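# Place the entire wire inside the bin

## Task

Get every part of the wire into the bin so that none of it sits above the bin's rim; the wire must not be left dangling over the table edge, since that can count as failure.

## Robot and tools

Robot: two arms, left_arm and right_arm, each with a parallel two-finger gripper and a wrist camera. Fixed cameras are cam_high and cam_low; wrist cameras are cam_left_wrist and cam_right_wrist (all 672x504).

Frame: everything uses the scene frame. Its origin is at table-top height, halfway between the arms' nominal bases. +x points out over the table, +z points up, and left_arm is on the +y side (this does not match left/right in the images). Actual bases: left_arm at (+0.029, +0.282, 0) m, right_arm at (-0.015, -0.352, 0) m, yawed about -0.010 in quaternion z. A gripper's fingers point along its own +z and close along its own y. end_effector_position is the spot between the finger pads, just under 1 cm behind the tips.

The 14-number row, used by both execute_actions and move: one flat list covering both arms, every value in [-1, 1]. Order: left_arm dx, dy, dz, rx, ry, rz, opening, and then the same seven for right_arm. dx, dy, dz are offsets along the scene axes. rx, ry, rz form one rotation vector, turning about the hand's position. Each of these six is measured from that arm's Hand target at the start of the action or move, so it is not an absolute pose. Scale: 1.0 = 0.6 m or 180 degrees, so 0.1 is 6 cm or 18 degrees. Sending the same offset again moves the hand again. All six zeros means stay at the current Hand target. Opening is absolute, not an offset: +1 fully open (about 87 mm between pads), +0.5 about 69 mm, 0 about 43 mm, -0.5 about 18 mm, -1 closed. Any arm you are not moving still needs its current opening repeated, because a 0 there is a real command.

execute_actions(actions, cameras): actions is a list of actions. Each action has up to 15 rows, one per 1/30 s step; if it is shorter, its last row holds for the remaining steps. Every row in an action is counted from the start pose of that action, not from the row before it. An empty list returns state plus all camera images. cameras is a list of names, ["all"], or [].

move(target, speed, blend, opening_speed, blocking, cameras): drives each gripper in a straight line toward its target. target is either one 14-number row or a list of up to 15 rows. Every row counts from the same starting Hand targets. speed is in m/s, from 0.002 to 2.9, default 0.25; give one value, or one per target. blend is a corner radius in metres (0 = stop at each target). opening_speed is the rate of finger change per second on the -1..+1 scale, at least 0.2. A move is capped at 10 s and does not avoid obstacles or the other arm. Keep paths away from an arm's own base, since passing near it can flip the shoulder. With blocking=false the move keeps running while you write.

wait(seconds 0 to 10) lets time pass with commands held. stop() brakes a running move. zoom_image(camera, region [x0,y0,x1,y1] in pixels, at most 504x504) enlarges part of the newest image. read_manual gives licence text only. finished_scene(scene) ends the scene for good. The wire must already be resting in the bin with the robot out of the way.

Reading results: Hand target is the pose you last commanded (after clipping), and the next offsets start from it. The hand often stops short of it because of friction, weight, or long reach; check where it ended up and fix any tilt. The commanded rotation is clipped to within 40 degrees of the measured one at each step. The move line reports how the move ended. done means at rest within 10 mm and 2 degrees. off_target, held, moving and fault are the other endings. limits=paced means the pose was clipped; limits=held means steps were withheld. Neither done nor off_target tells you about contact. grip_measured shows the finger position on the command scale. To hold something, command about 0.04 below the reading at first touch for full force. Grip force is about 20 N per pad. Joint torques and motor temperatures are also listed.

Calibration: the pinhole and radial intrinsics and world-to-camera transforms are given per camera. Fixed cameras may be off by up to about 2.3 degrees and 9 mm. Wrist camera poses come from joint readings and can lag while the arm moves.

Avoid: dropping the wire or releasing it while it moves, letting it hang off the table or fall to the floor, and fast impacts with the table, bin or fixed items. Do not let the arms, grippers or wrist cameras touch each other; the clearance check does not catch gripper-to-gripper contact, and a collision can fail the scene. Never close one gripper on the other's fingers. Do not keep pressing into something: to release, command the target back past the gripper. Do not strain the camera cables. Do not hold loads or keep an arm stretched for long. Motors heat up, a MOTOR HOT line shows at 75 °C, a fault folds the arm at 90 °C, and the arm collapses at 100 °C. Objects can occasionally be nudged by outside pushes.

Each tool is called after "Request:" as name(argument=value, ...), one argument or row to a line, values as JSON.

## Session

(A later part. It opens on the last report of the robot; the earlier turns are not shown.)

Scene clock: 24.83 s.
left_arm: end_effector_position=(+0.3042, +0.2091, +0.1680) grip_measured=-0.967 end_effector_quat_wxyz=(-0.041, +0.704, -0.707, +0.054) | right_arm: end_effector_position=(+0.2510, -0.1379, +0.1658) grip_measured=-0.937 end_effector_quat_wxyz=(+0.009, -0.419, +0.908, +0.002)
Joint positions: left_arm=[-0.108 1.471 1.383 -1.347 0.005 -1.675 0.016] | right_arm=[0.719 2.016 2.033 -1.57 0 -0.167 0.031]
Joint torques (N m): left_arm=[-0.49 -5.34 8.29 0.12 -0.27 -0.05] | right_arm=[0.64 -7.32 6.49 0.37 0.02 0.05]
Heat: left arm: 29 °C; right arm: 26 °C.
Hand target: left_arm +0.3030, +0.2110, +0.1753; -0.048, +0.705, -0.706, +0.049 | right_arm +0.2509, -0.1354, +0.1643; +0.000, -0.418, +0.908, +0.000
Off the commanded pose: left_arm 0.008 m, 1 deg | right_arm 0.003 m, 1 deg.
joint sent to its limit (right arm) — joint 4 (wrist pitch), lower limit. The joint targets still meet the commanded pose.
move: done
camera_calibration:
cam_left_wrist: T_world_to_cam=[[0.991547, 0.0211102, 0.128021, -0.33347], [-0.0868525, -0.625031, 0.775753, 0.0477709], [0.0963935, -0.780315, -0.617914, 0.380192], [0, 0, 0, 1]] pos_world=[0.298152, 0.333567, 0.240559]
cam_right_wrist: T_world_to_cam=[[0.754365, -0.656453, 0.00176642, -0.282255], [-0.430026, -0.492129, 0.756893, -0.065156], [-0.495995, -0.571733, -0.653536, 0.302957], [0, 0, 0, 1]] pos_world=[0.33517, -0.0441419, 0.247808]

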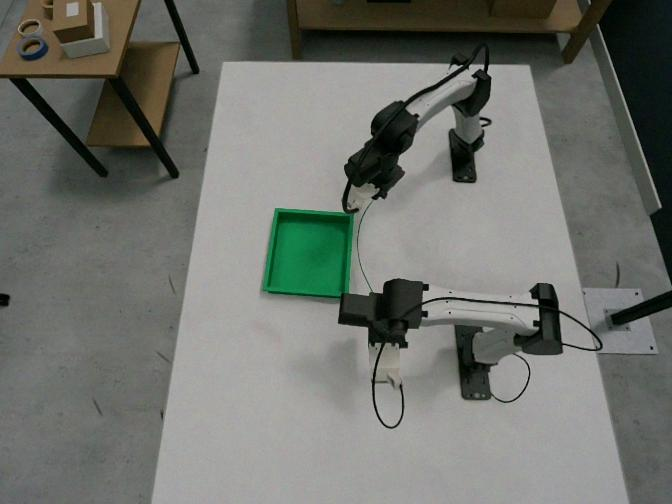

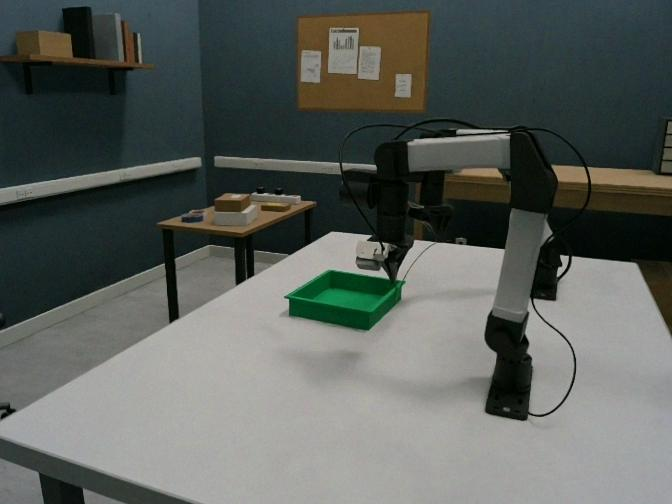

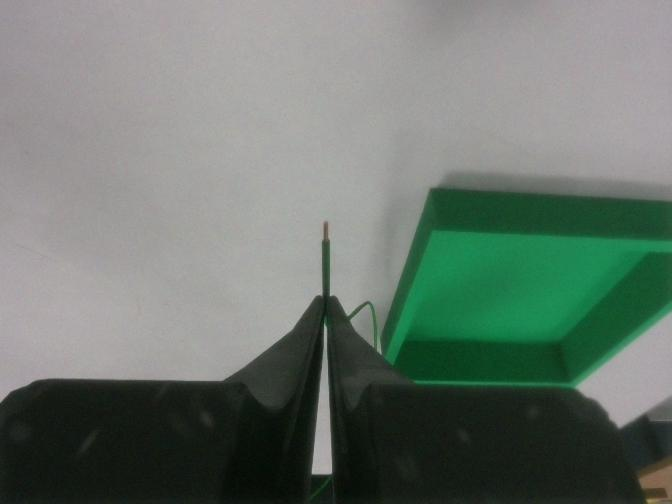

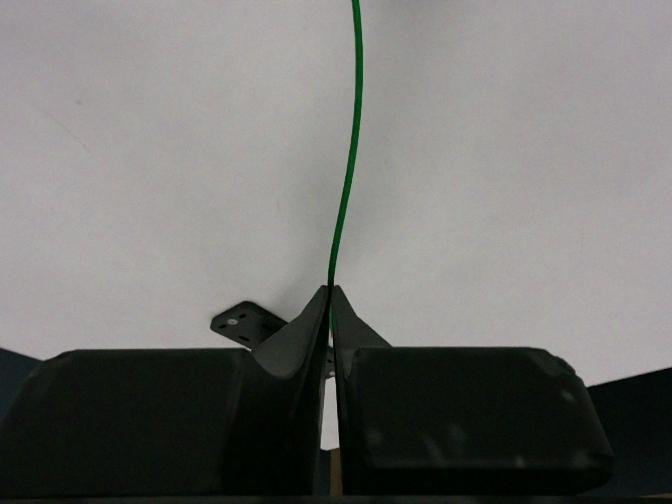

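Request:
move(
  target=[
    [0,0,0.208,0,0,0,-1,0.06,0.02,0.227,0,0,-0.1,-1],
    [0.262,-0.218,0.208,0,0,0,-1,0.223,0.108,0.227,0,0,-0.275,-1],
  ],
  speed=0.2,
  blend=0.03,
  cameras=["all"],
)

Request:
zoom_image(
  camera="cam_low",
  region=[240, 150, 500, 350],
)

Scene clock: 30.00 s.
left_arm: end_effector_position=(+0.4698, +0.0753, +0.3045) grip_measured=-0.967 end_effector_quat_wxyz=(-0.110, +0.689, -0.672, +0.248) | right_arm: end_effector_position=(+0.3788, -0.0749, +0.3018) grip_measured=-0.937 end_effector_quat_wxyz=(+0.281, +0.027, +0.939, +0.198)
Joint positions: left_arm=[-0.359 2.098 2.584 -1.508 -0.001 -1.954 0.016] | right_arm=[0.577 2.225 2.842 -1.486 -0.017 0.621 0.031]
Joint torques (N m): left_arm=[-0.23 -9.13 7.46 0.37 -0.21 0.03] | right_arm=[-0.34 -7.92 5.74 1.69 -0.09 0.01]
Heat: left arm: 30 °C; right arm: 27 °C.
Hand target: left_arm +0.4603, +0.0804, +0.3002; -0.048, +0.705, -0.706, +0.049 | right_arm +0.3846, -0.0705, +0.3005; +0.002, +0.001, +1.000, +0.002
Off the commanded pose: left_arm 0.012 m, 24 deg | right_arm 0.007 m, 40 deg; orientation clipped.
elbow stopped short (right arm): the move would have taken joint 3 (elbow) straighter than the controller allows.
joint sent to its limit (left arm) — joint 4 (wrist pitch), lower limit. The joint targets are off in orientation, not in position.
move: off_target (left_arm, right_arm); limits=paced
camera_calibration:
cam_left_wrist: T_world_to_cam=[[0.874889, 0.0953458, 0.474846, -0.568665], [-0.375273, -0.486332, 0.789082, -0.00632328], [0.306168, -0.868556, -0.389706, 0.182758], [0, 0, 0, 1]] pos_world=[0.439191, 0.20988, 0.34624]
cam_right_wrist: T_world_to_cam=[[0.0523304, -0.918138, -0.39279, 0.0279759], [-0.951966, -0.164694, 0.258142, 0.290601], [-0.3017, 0.360413, -0.882655, 0.55655], [0, 0, 0, 1]] pos_world=[0.44309, -0.127042, 0.427213]

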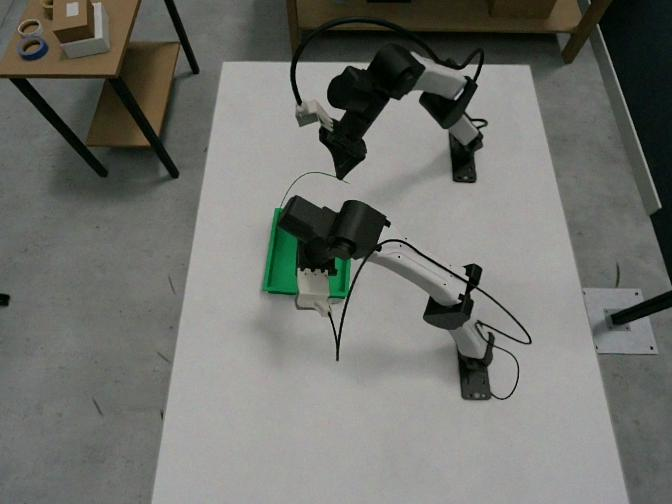

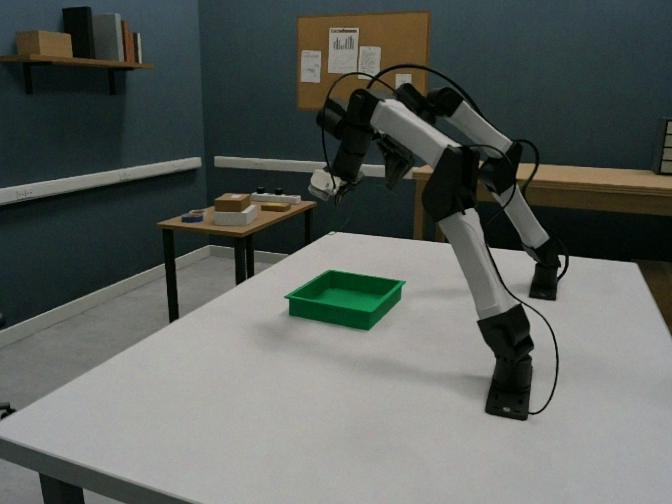

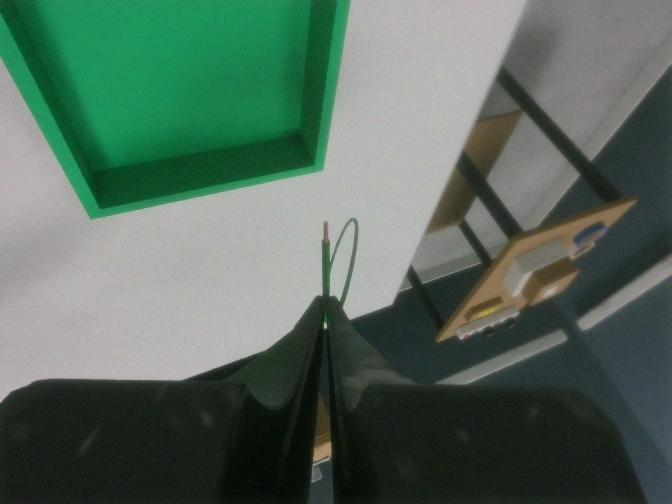

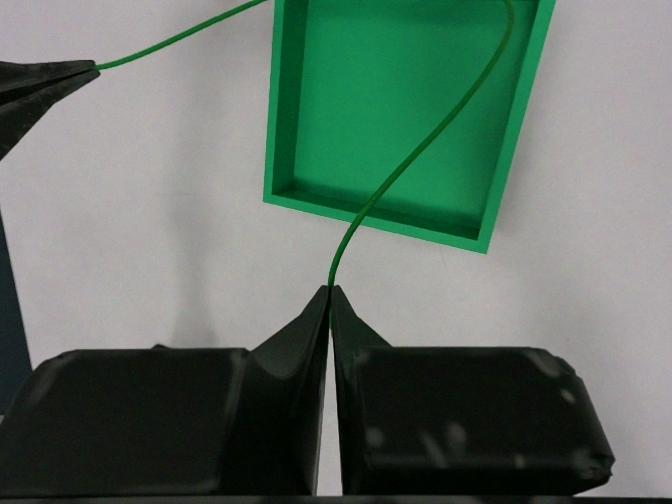

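Scaled by 1.938 from the camera's 672x504 image, which has a finer 960x720 frame.

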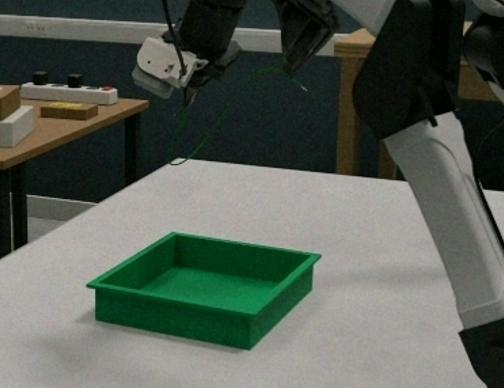

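Request:
move(
  target=[0,0,-0.217,0,0,0,-1,0,0,-0.217,0,0,0,-1],
  speed=0.15,
  cameras=["all"],
)

Request:
zoom_image(
  camera="cam_low",
  region=[240, 150, 500, 350],
)

Request:
zoom_image(
  camera="cam_high",
  region=[240, 120, 420, 320],
)

Scene clock: 33.33 s.
left_arm: end_effector_position=(+0.4761, +0.0743, +0.1832) grip_measured=-0.967 end_effector_quat_wxyz=(-0.061, +0.707, -0.696, +0.106) | right_arm: end_effector_position=(+0.3879, -0.0698, +0.1864) grip_measured=-0.937 end_effector_quat_wxyz=(+0.158, +0.021, +0.981, +0.114)
Joint positions: left_arm=[-0.365 2.249 2.431 -1.508 -0.027 -1.948 0.016] | right_arm=[0.577 2.453 2.842 -1.569 -0.018 0.603 0.031]
Joint torques (N m): left_arm=[-0.54 -10.39 4.98 -0.1 -0.29 0.18] | right_arm=[0.43 -9.68 3.37 1 0.06 -0.14]
Heat: left arm: 31 °C; right arm: 27 °C.
Hand target: left_arm +0.4604, +0.0803, +0.1700; -0.048, +0.705, -0.705, +0.049 | right_arm +0.3847, -0.0705, +0.1703; +0.002, +0.001, +1.000, +0.002
Off the commanded pose: left_arm 0.021 m, 7 deg | right_arm 0.016 m, 22 deg.
elbow stopped short (right arm): the move would have taken joint 3 (elbow) straighter than the controller allows.
joint sent to its limit (left arm) — joint 4 (wrist pitch), lower limit. The joint targets still meet the commanded pose.
joint sent to its limit (right arm) — joint 4 (wrist pitch), lower limit. The joint targets are off in orientation, not in position.
move: off_target (left_arm, right_arm)
camera_calibration:
cam_left_wrist: T_world_to_cam=[[0.972472, 0.0468332, 0.228265, -0.514124], [-0.157215, -0.591178, 0.79107, -0.00521014], [0.171994, -0.80518, -0.567541, 0.224423], [0, 0, 0, 1]] pos_world=[0.460553, 0.201699, 0.248848]
cam_right_wrist: T_world_to_cam=[[-0.0149656, -0.972082, -0.234163, -0.0204226], [-0.848591, -0.111514, 0.517163, 0.24529], [-0.528837, 0.206449, -0.823232, 0.521924], [0, 0, 0, 1]] pos_world=[0.483858, -0.10025, 0.298027]

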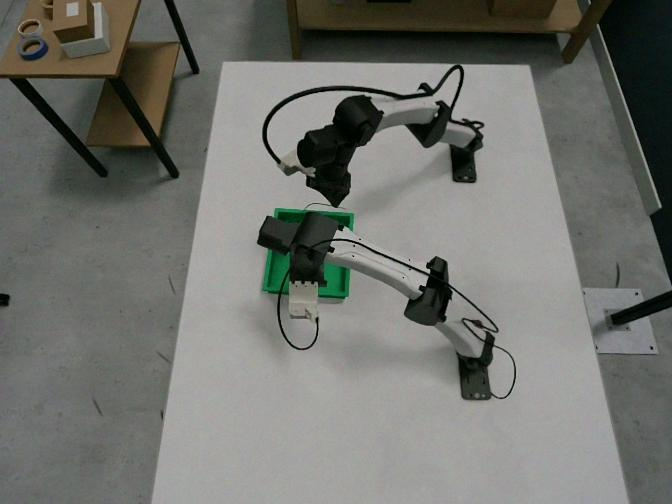

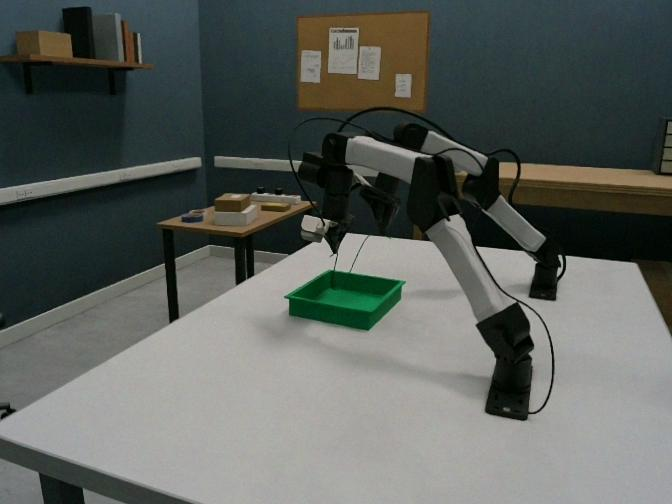

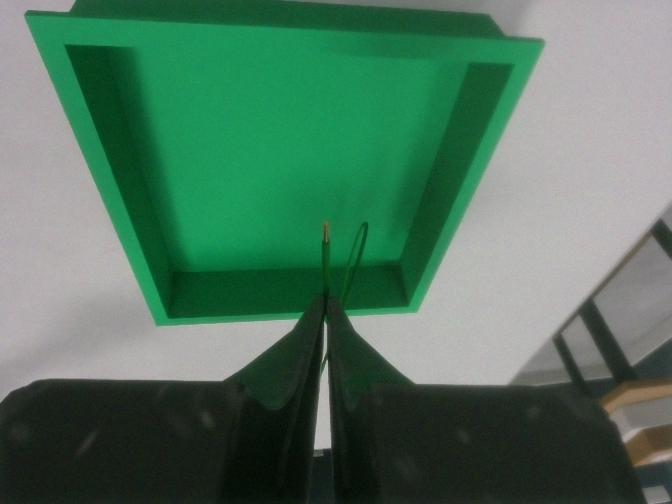

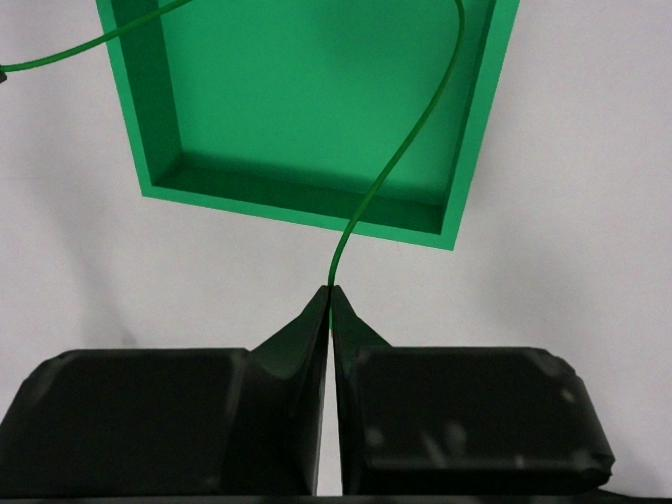

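Scaled by 1.938 from the camera's 672x504 image, which has a finer 960x720 frame.

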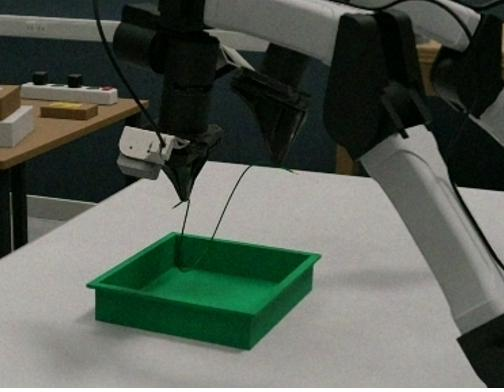

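Scaled by 2.520 from the camera's 672x504 image, which has a finer 960x720 frame.

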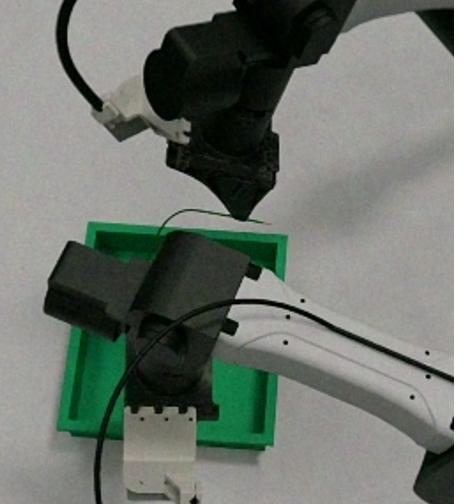

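Request:
move(
  target=[0.0,0.015,-0.13,0,0,0,-1,0.05,0.02,-0.13,0,0,0,-1],
  speed=0.1,
  cameras=["all"],
)

Request:
zoom_image(
  camera="cam_low",
  region=[240, 150, 500, 350],
)

Request:
zoom_image(
  camera="cam_high",
  region=[240, 120, 420, 320],
)

Scene clock: 36.47 s.
left_arm: end_effector_position=(+0.4564, +0.0836, +0.0654) grip_measured=-0.967 end_effector_quat_wxyz=(-0.027, +0.706, -0.707, +0.025) | right_arm: end_effector_position=(+0.4067, -0.0586, +0.0990) grip_measured=-0.937 end_effector_quat_wxyz=(+0.109, +0.016, +0.991, +0.081)
Joint positions: left_arm=[-0.361 2.249 1.99 -1.244 -0.028 -1.929 0.016] | right_arm=[0.577 2.64 2.842 -1.502 -0.018 0.59 0.031]
Joint torques (N m): left_arm=[0.57 -17.89 5.04 0.32 -0.28 0.15] | right_arm=[-0.42 -10.61 6.61 1.05 0.13 -0.14]
Motor temperatures (°C): left_arm=[19 33 28 23 20 18 20] | right_arm=[21 28 27 22 20 20 21]
Heat: left arm: 33 °C; right arm: 28 °C.
Hand target: left_arm +0.4603, +0.0892, +0.0920; -0.048, +0.705, -0.706, +0.049 | right_arm +0.4146, -0.0585, +0.0923; +0.002, +0.001, +1.000, +0.002
Off the commanded pose: left_arm 0.027 m, 4 deg | right_arm 0.010 m, 15 deg.
elbow stopped short (right arm): the move would have taken joint 3 (elbow) straighter than the controller allows.
move: off_target (left_arm, right_arm)
camera_calibration:
cam_left_wrist: T_world_to_cam=[[0.99741, 0.0222982, 0.0683752, -0.467422], [-0.0381734, -0.641605, 0.766084, 0.0419084], [0.0609522, -0.766711, -0.639093, 0.220627], [0, 0, 0, 1]] pos_world=[0.454364, 0.206469, 0.140856]
cam_right_wrist: T_world_to_cam=[[-0.0233584, -0.985719, -0.16677, -0.0338421], [-0.791384, -0.0836993, 0.605562, 0.277288], [-0.610873, 0.146124, -0.778127, 0.482942], [0, 0, 0, 1]] pos_world=[0.513667, -0.0807194, 0.202232]

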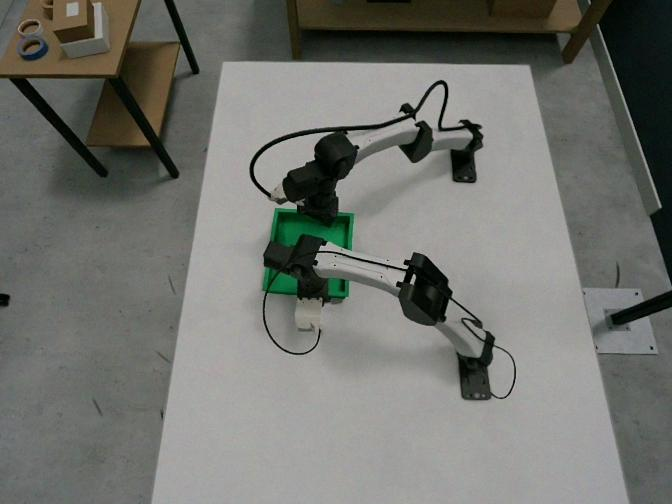

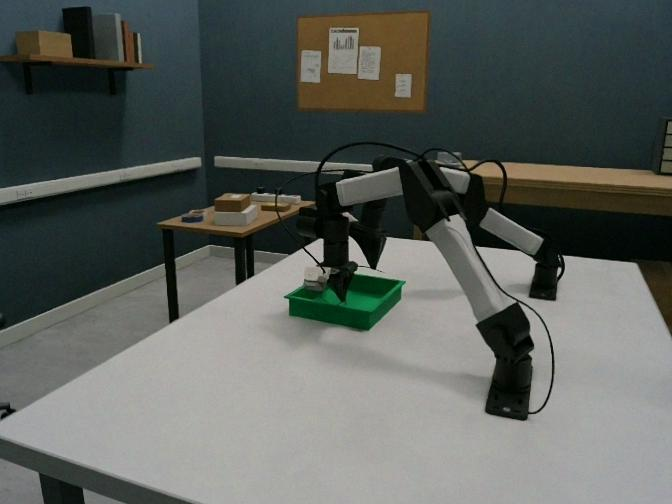

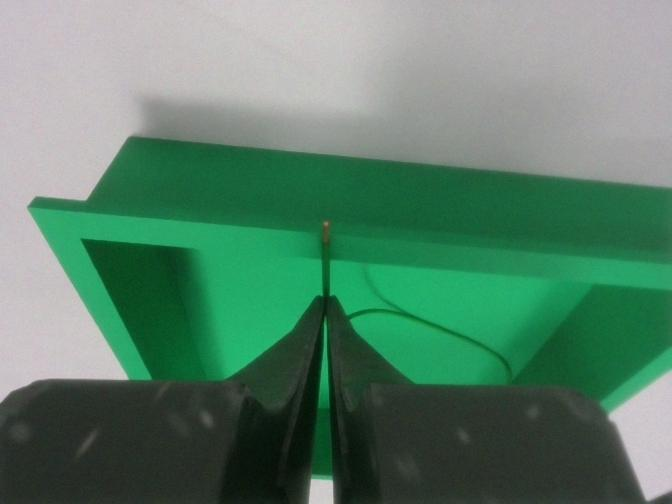

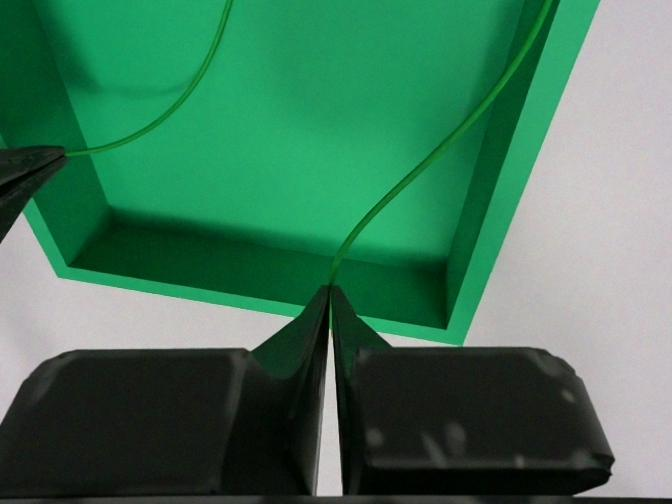

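Scaled by 1.938 from the camera's 672x504 image, which has a finer 960x720 frame.

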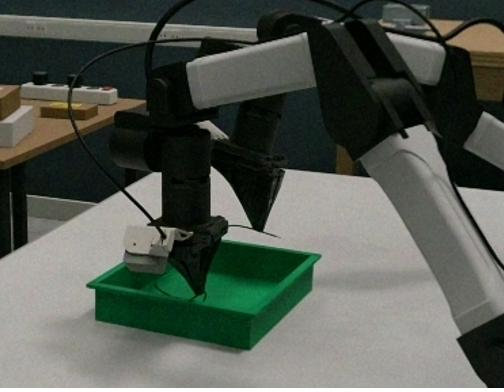

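Scaled by 2.520 from the camera's 672x504 image, which has a finer 960x720 frame.

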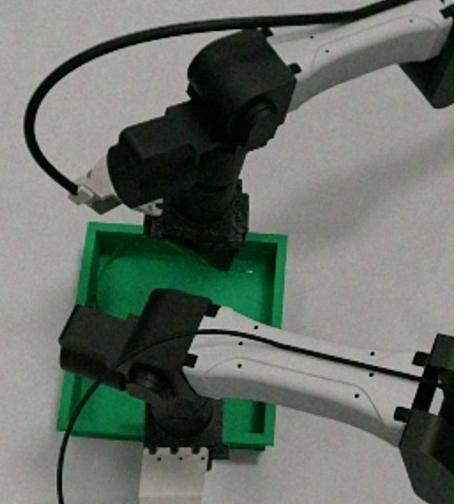

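Request:
move(
  target=[0.0,-0.042,-0.075,0,0,0,-1,0.01,0.033,-0.10,0,0,0,-1],
  speed=0.07,
  cameras=["all"],
)

Request:
zoom_image(
  camera="cam_low",
  region=[240, 150, 500, 350],
)

Request:
zoom_image(
  camera="cam_high",
  region=[240, 120, 420, 320],
)

Scene clock: 40.00 s.
left_arm: end_effector_position=(+0.4597, +0.0640, +0.0446) grip_measured=-0.967 end_effector_quat_wxyz=(-0.038, +0.704, -0.707, +0.048) | right_arm: end_effector_position=(+0.4159, -0.0424, +0.0407) grip_measured=-0.937 end_effector_quat_wxyz=(+0.094, +0.010, +0.993, +0.073)
Joint positions: left_arm=[-0.4 2.247 1.897 -1.104 -0.033 -1.965 0.016] | right_arm=[0.594 2.762 2.842 -1.414 -0.018 0.595 0.031]
Joint torques (N m): left_arm=[-0.5 -12.88 5.05 0.45 -0.29 -0.05] | right_arm=[0.55 -11.25 6.75 1 0.18 0.03]
Heat: left arm: 35 °C; right arm: 30 °C.
Hand target: left_arm +0.4603, +0.0641, +0.0469; -0.048, +0.705, -0.705, +0.049 | right_arm +0.4206, -0.0387, +0.0323; +0.002, +0.001, +1.000, +0.002
Off the commanded pose: left_arm 0.002 m, 1 deg | right_arm 0.010 m, 13 deg.
elbow stopped short (right arm): the move would have taken joint 3 (elbow) straighter than the controller allows.
move: off_target (right_arm)
camera_calibration:
cam_left_wrist: T_world_to_cam=[[0.993137, 0.0210934, 0.115042, -0.46896], [-0.0762787, -0.62882, 0.7738, 0.0618147], [0.0886625, -0.777265, -0.622896, 0.179353], [0, 0, 0, 1]] pos_world=[0.454555, 0.188167, 0.117836]
cam_right_wrist: T_world_to_cam=[[-0.0163784, -0.988608, -0.149619, -0.0311033], [-0.772654, -0.0824622, 0.629449, 0.312527], [-0.634616, 0.125913, -0.762501, 0.449231], [0, 0, 0, 1]] pos_world=[0.526055, -0.0615414, 0.141166]

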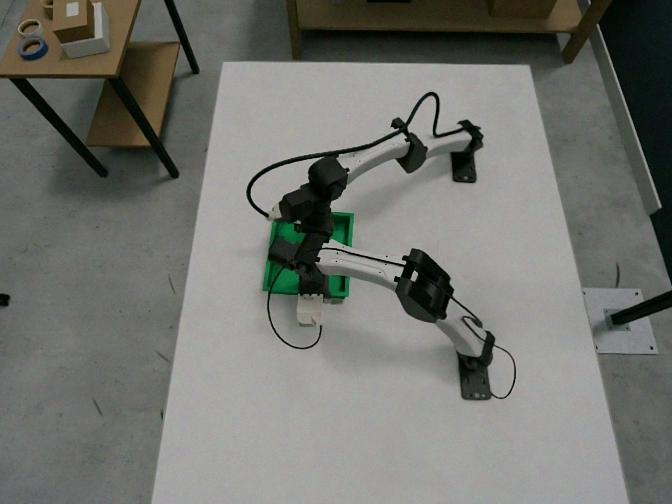

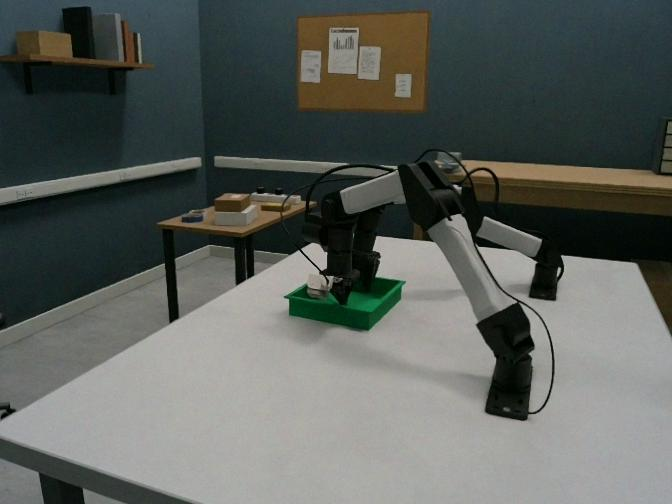

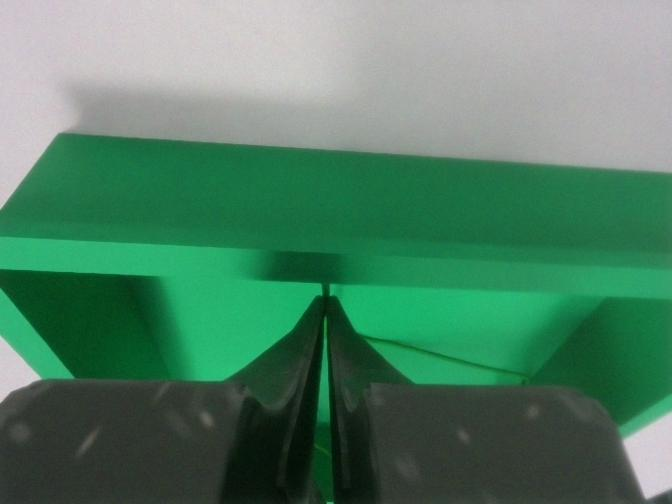

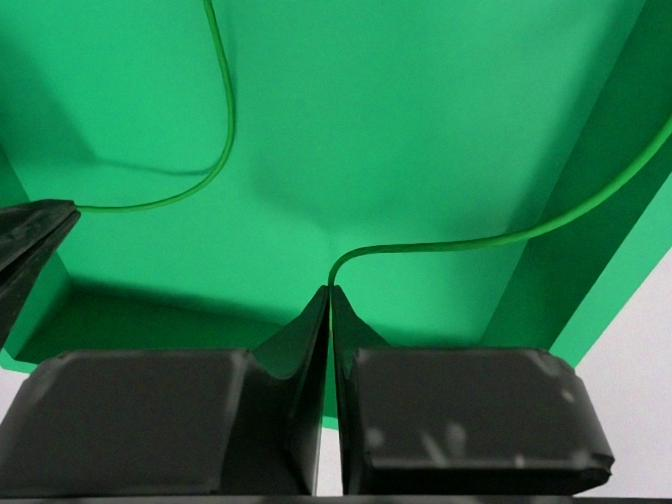

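Scaled by 1.938 from the camera's 672x504 image, which has a finer 960x720 frame.

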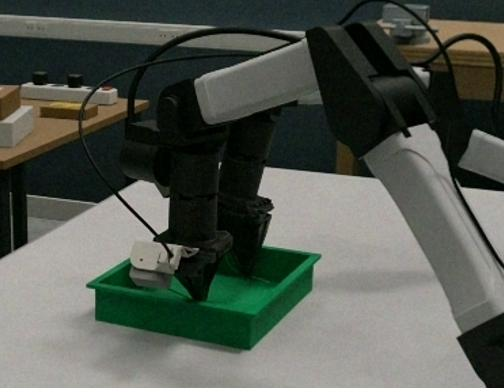

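Scaled by 2.520 from the camera's 672x504 image, which has a finer 960x720 frame.

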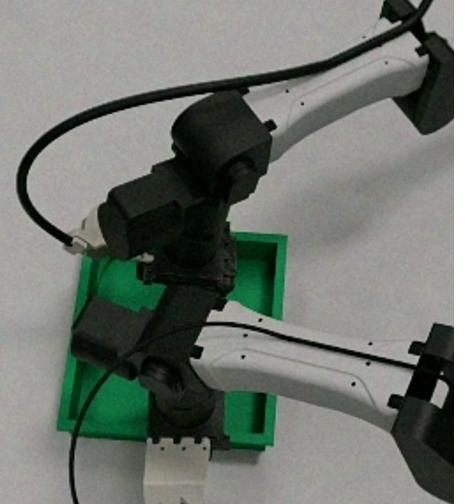

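Request:
move(
  target=[0.0,0,-0.047,0,0,0,-1,-0.02,0.01,-0.038,0,0,0,-1],
  speed=0.05,
  cameras=["all"],
)

Request:
zoom_image(
  camera="cam_low",
  region=[240, 150, 500, 350],
)

Request:
zoom_image(
  camera="cam_high",
  region=[240, 170, 370, 320],
)

Scene clock: 45.17 s.
left_arm: end_effector_position=(+0.4613, +0.0634, +0.0252) grip_measured=-0.967 end_effector_quat_wxyz=(-0.041, +0.704, -0.707, +0.057) | right_arm: end_effector_position=(+0.4071, -0.0345, +0.0193) grip_measured=-0.937 end_effector_quat_wxyz=(+0.077, +0.008, +0.995, +0.063)
Joint positions: left_arm=[-0.4 2.247 1.815 -1.002 -0.034 -1.965 0.016] | right_arm=[0.615 2.804 2.842 -1.41 -0.017 0.611 0.031]
Joint torques (N m): left_arm=[-0.55 -11.08 5.04 0.48 -0.3 -0.03] | right_arm=[0.57 -11.23 6.79 0.81 0.19 0.04]
Heat: left arm: 36 °C; right arm: 31 °C.
Hand target: left_arm +0.4603, +0.0641, +0.0188; -0.048, +0.705, -0.706, +0.049 | right_arm +0.4087, -0.0328, +0.0095; +0.002, +0.001, +1.000, +0.002
Off the commanded pose: left_arm 0.007 m, 1 deg | right_arm 0.010 m, 11 deg.
elbow stopped short (right arm): the move would have taken joint 3 (elbow) straighter than the controller allows.
move: off_target (right_arm)
camera_calibration:
cam_left_wrist: T_world_to_cam=[[0.990896, 0.0220517, 0.132808, -0.46779], [-0.0902442, -0.623242, 0.776805, 0.082624], [0.0999017, -0.781718, -0.615578, 0.161513], [0, 0, 0, 1]] pos_world=[0.454852, 0.188068, 0.0973678]
cam_right_wrist: T_world_to_cam=[[-0.016156, -0.991413, -0.129764, -0.027132], [-0.750037, -0.0738056, 0.657265, 0.310387], [-0.661198, 0.107947, -0.742404, 0.436163], [0, 0, 0, 1]] pos_world=[0.520754, -0.0510731, 0.116282]

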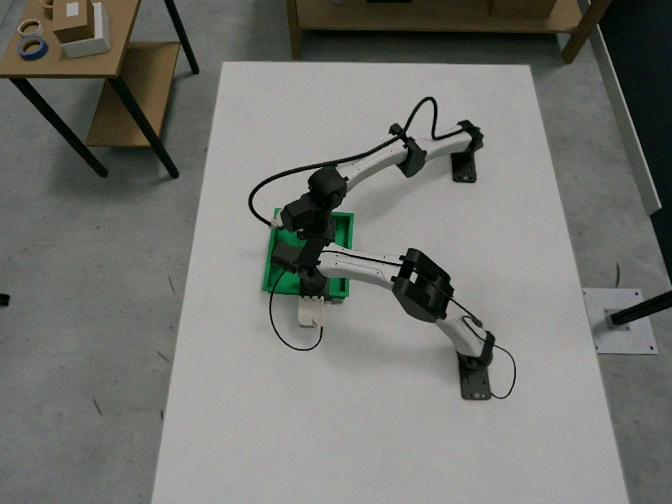

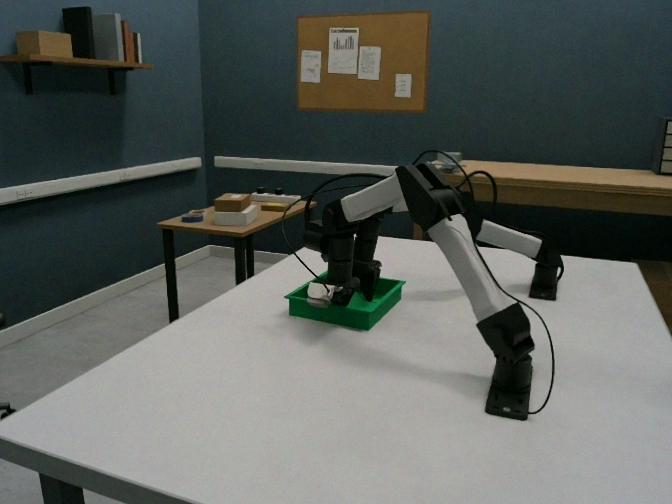

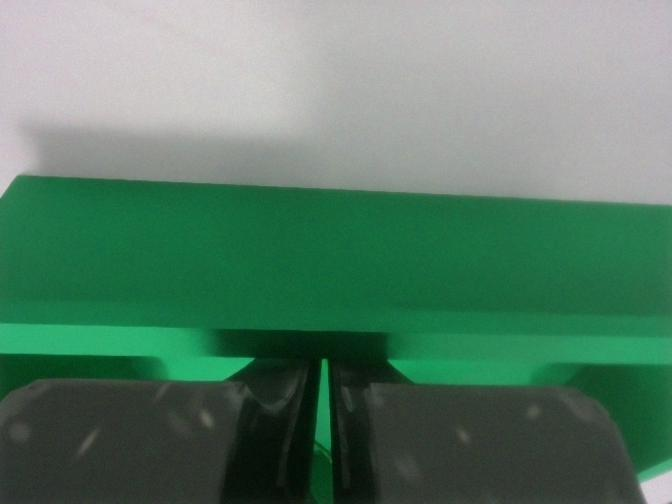

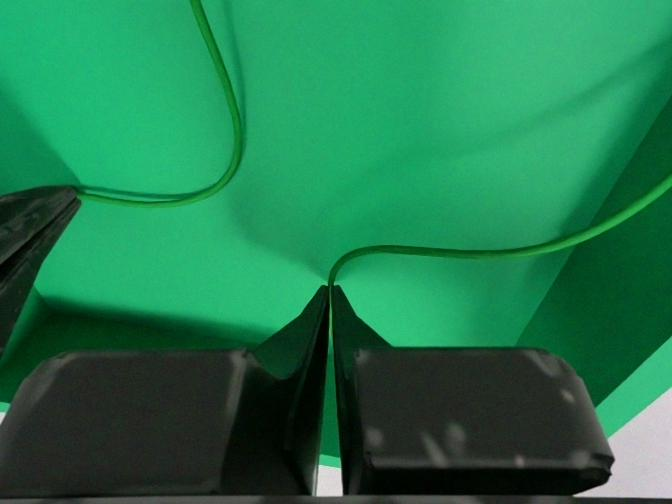

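Scaled by 1.938 from the camera's 672x504 image, which has a finer 960x720 frame.

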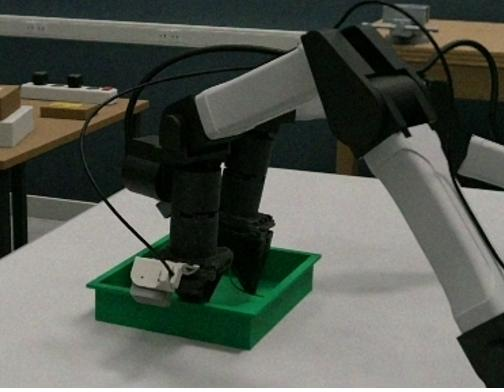

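Scaled by 3.360 from the camera's 672x504 image, which has a finer 960x720 frame.

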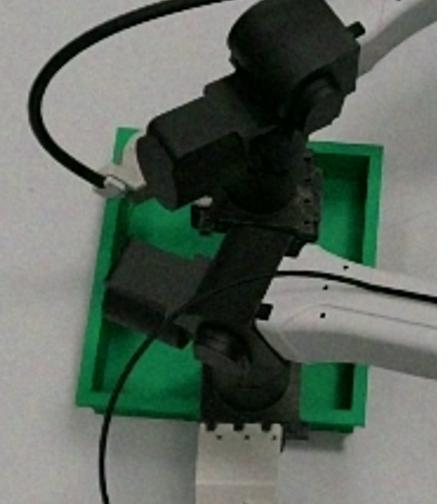

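Request:
move(
  target=[0.0,0,0,0,0,0,-0.7,0,0,-0.015,0,0,0,-1],
  opening_speed=0.3,
  speed=0.05,
  cameras=["all"],
)

Request:
zoom_image(
  camera="cam_low",
  region=[240, 150, 500, 350],
)

Scene clock: 47.67 s.
left_arm: end_effector_position=(+0.4617, +0.0632, +0.0252) grip_measured=-0.700 end_effector_quat_wxyz=(-0.042, +0.704, -0.707, +0.057) | right_arm: end_effector_position=(+0.4058, -0.0354, +0.0112) grip_measured=-0.937 end_effector_quat_wxyz=(+0.070, +0.008, +0.996, +0.059)
Joint positions: left_arm=[-0.4 2.247 1.815 -1.001 -0.034 -1.965 0.15] | right_arm=[0.615 2.82 2.842 -1.41 -0.017 0.611 0.031]
Joint torques (N m): left_arm=[-0.58 -11.1 5.01 0.45 -0.29 -0.04] | right_arm=[0.54 -11.18 6.82 0.85 0.19 0.03]
Heat: left arm: 36 °C; right arm: 32 °C.
Hand target: left_arm +0.4603, +0.0641, +0.0188; -0.048, +0.705, -0.706, +0.049 | right_arm +0.4087, -0.0328, +0.0005; +0.002, +0.001, +1.000, +0.002
Off the commanded pose: left_arm 0.007 m, 1 deg | right_arm 0.011 m, 10 deg.
elbow stopped short (right arm): the move would have taken joint 3 (elbow) straighter than the controller allows.
move: off_target (right_arm)
camera_calibration:
cam_left_wrist: T_world_to_cam=[[0.990712, 0.022502, 0.134099, -0.468113], [-0.0910384, -0.622772, 0.777089, 0.0828236], [0.100999, -0.78208, -0.614939, 0.160924], [0, 0, 0, 1]] pos_world=[0.455053, 0.187969, 0.0973703]
cam_right_wrist: T_world_to_cam=[[-0.017806, -0.99254, -0.120611, -0.0285089], [-0.741292, -0.067844, 0.667745, 0.311172], [-0.670947, 0.101298, -0.734554, 0.433013], [0, 0, 0, 1]] pos_world=[0.52069, -0.0510482, 0.106849]

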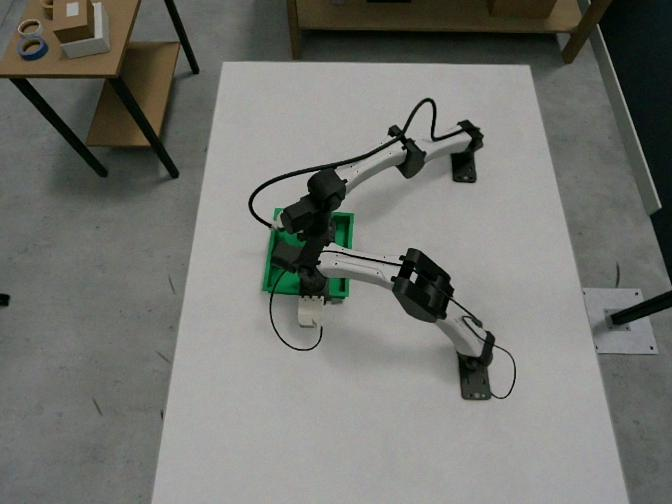

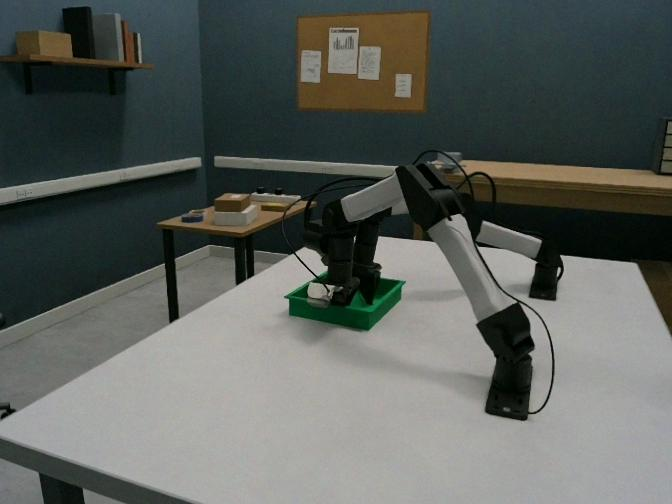

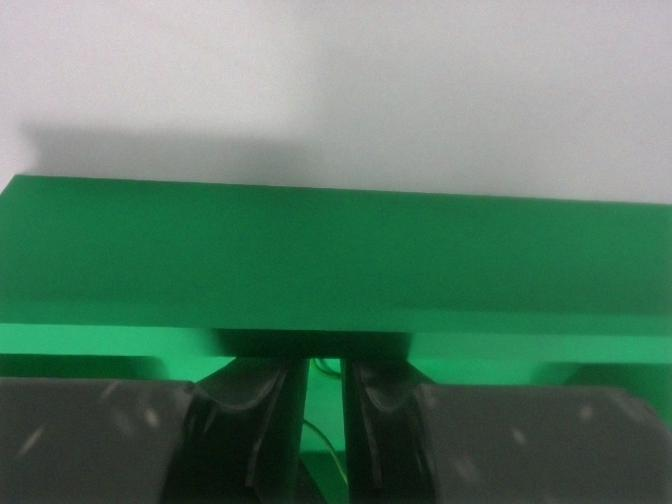

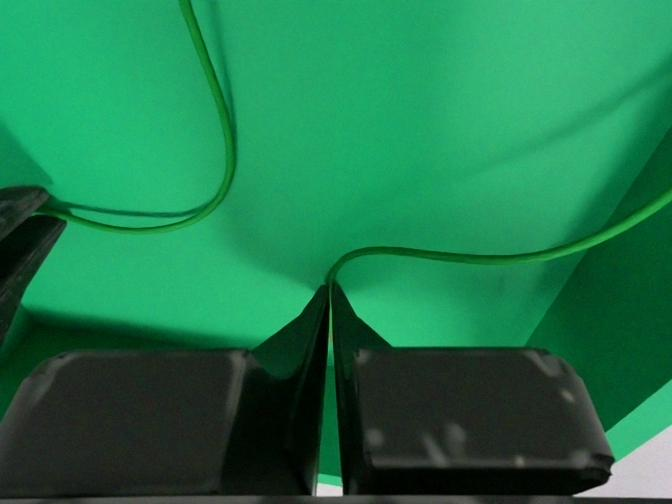

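Scaled by 1.938 from the camera's 672x504 image, which has a finer 960x720 frame.

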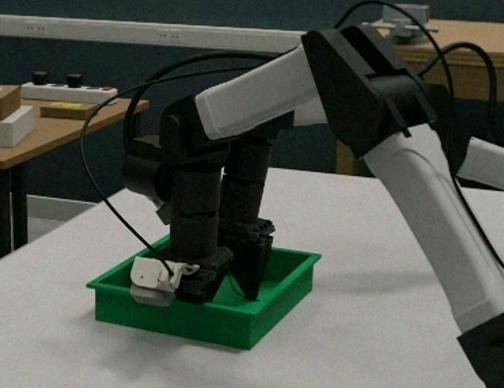

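Request:
move(
  target=[
    [0,0,0.25,0,0,0,-0.7,0,0,0,0,0,0,-1],
    [-0.1,0.3,0.25,0,0,0,-0.7,0,0,0,0,0,0,-1],
  ],
  speed=0.2,
  blend=0.03,
  cameras=["cam_low","cam_high","cam_left_wrist","cam_right_wrist"],
)

Request:
zoom_image(
  camera="cam_low",
  region=[260, 240, 430, 350],
)

Request:
zoom_image(
  camera="cam_high",
  region=[240, 170, 370, 320],
)

Scene clock: 50.50 s.
left_arm: end_effector_position=(+0.4031, +0.2463, +0.1544) grip_measured=-0.700 end_effector_quat_wxyz=(-0.036, +0.710, -0.703, +0.031) | right_arm: end_effector_position=(+0.4058, -0.0354, +0.0112) grip_measured=-0.937 end_effector_quat_wxyz=(+0.070, +0.008, +0.996, +0.059)
Joint positions: left_arm=[0.014 1.88 1.792 -1.387 -0.006 -1.565 0.15] | right_arm=[0.615 2.82 2.842 -1.41 -0.017 0.611 0.031]
Joint torques (N m): left_arm=[-0.09 -13.05 5.04 0.42 0.06 0.13] | right_arm=[0.58 -11.14 6.8 0.86 0.18 0.03]
Motor temperatures (°C): left_arm=[19 37 28 23 20 18 20] | right_arm=[21 33 28 22 20 20 21]
Heat: left arm: 37 °C; right arm: 33 °C.
Hand target: left_arm +0.4003, +0.2441, +0.1688; -0.048, +0.705, -0.705, +0.049 | right_arm +0.4087, -0.0328, +0.0005; +0.002, +0.001, +1.000, +0.002
Off the commanded pose: left_arm 0.015 m, 3 deg | right_arm 0.011 m, 10 deg.
elbow stopped short (right arm): the move would have taken joint 3 (elbow) straighter than the controller allows.
move: off_target (left_arm, right_arm)
camera_calibration:
cam_left_wrist: T_world_to_cam=[[0.995367, 0.0335682, 0.0900996, -0.429372], [-0.0471926, -0.645871, 0.761987, 0.0814301], [0.0837712, -0.762708, -0.641294, 0.395663], [0, 0, 0, 1]] pos_world=[0.39808, 0.368782, 0.230374]
cam_right_wrist: T_world_to_cam=[[-0.017806, -0.99254, -0.120611, -0.0285089], [-0.741292, -0.067844, 0.667745, 0.311172], [-0.670947, 0.101298, -0.734554, 0.433013], [0, 0, 0, 1]] pos_world=[0.52069, -0.0510482, 0.106849]

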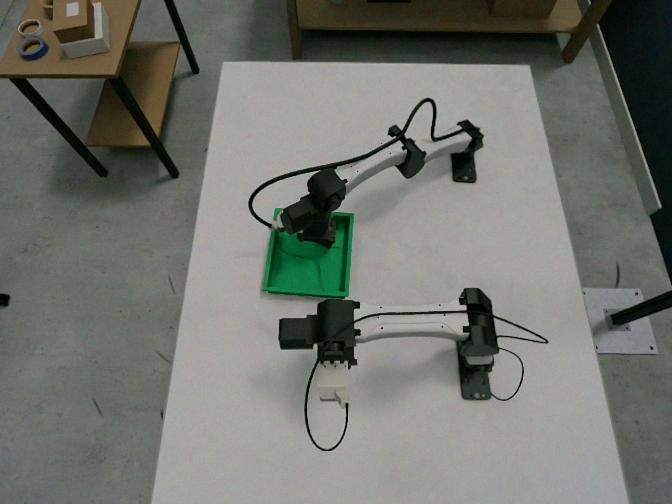

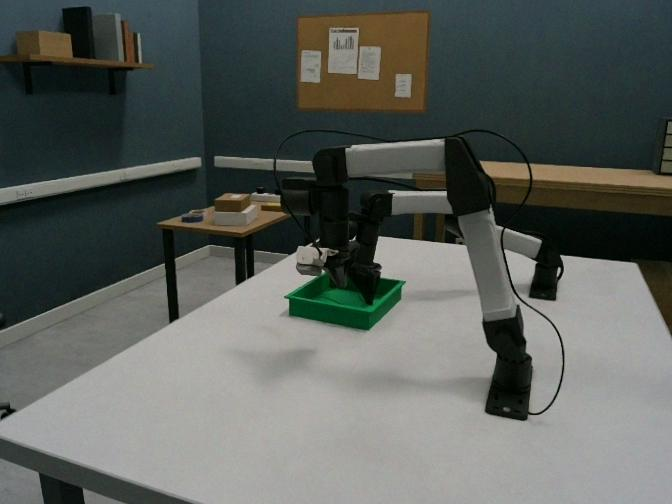

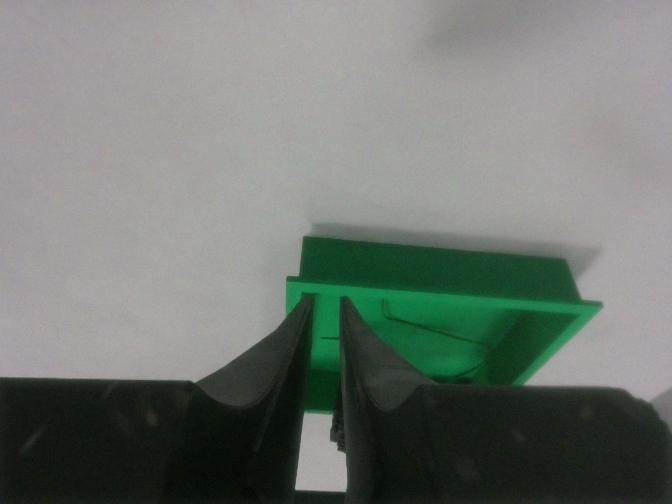

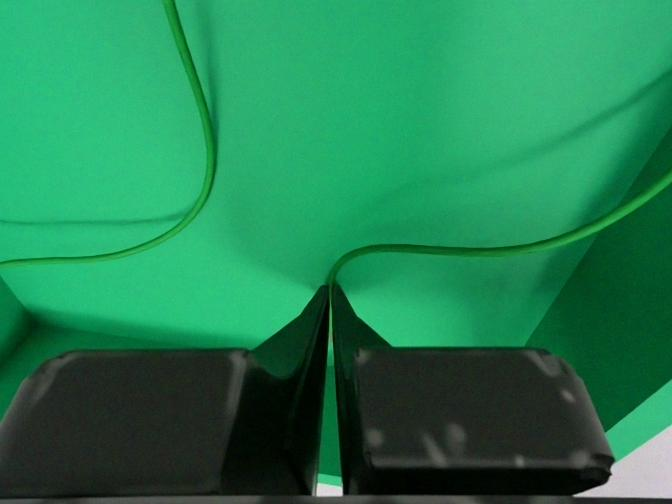

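Scaled by 2.965 from the camera's 672x504 image, which has a finer 960x720 frame.

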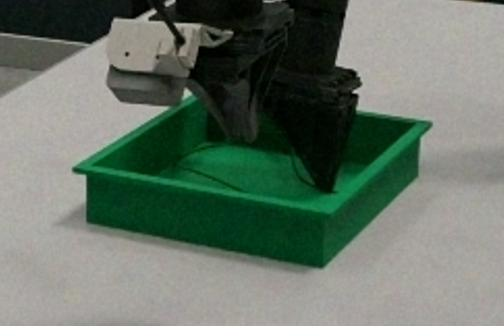

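Scaled by 3.360 from the camera's 672x504 image, which has a finer 960x720 frame.

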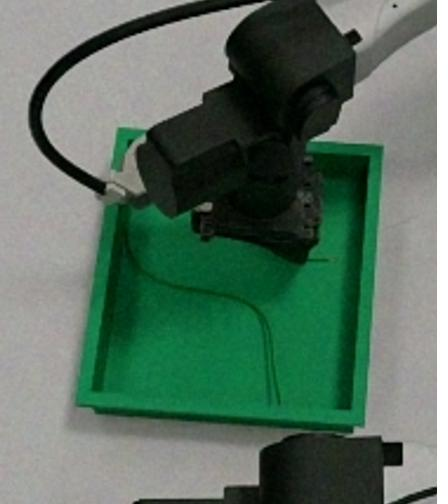

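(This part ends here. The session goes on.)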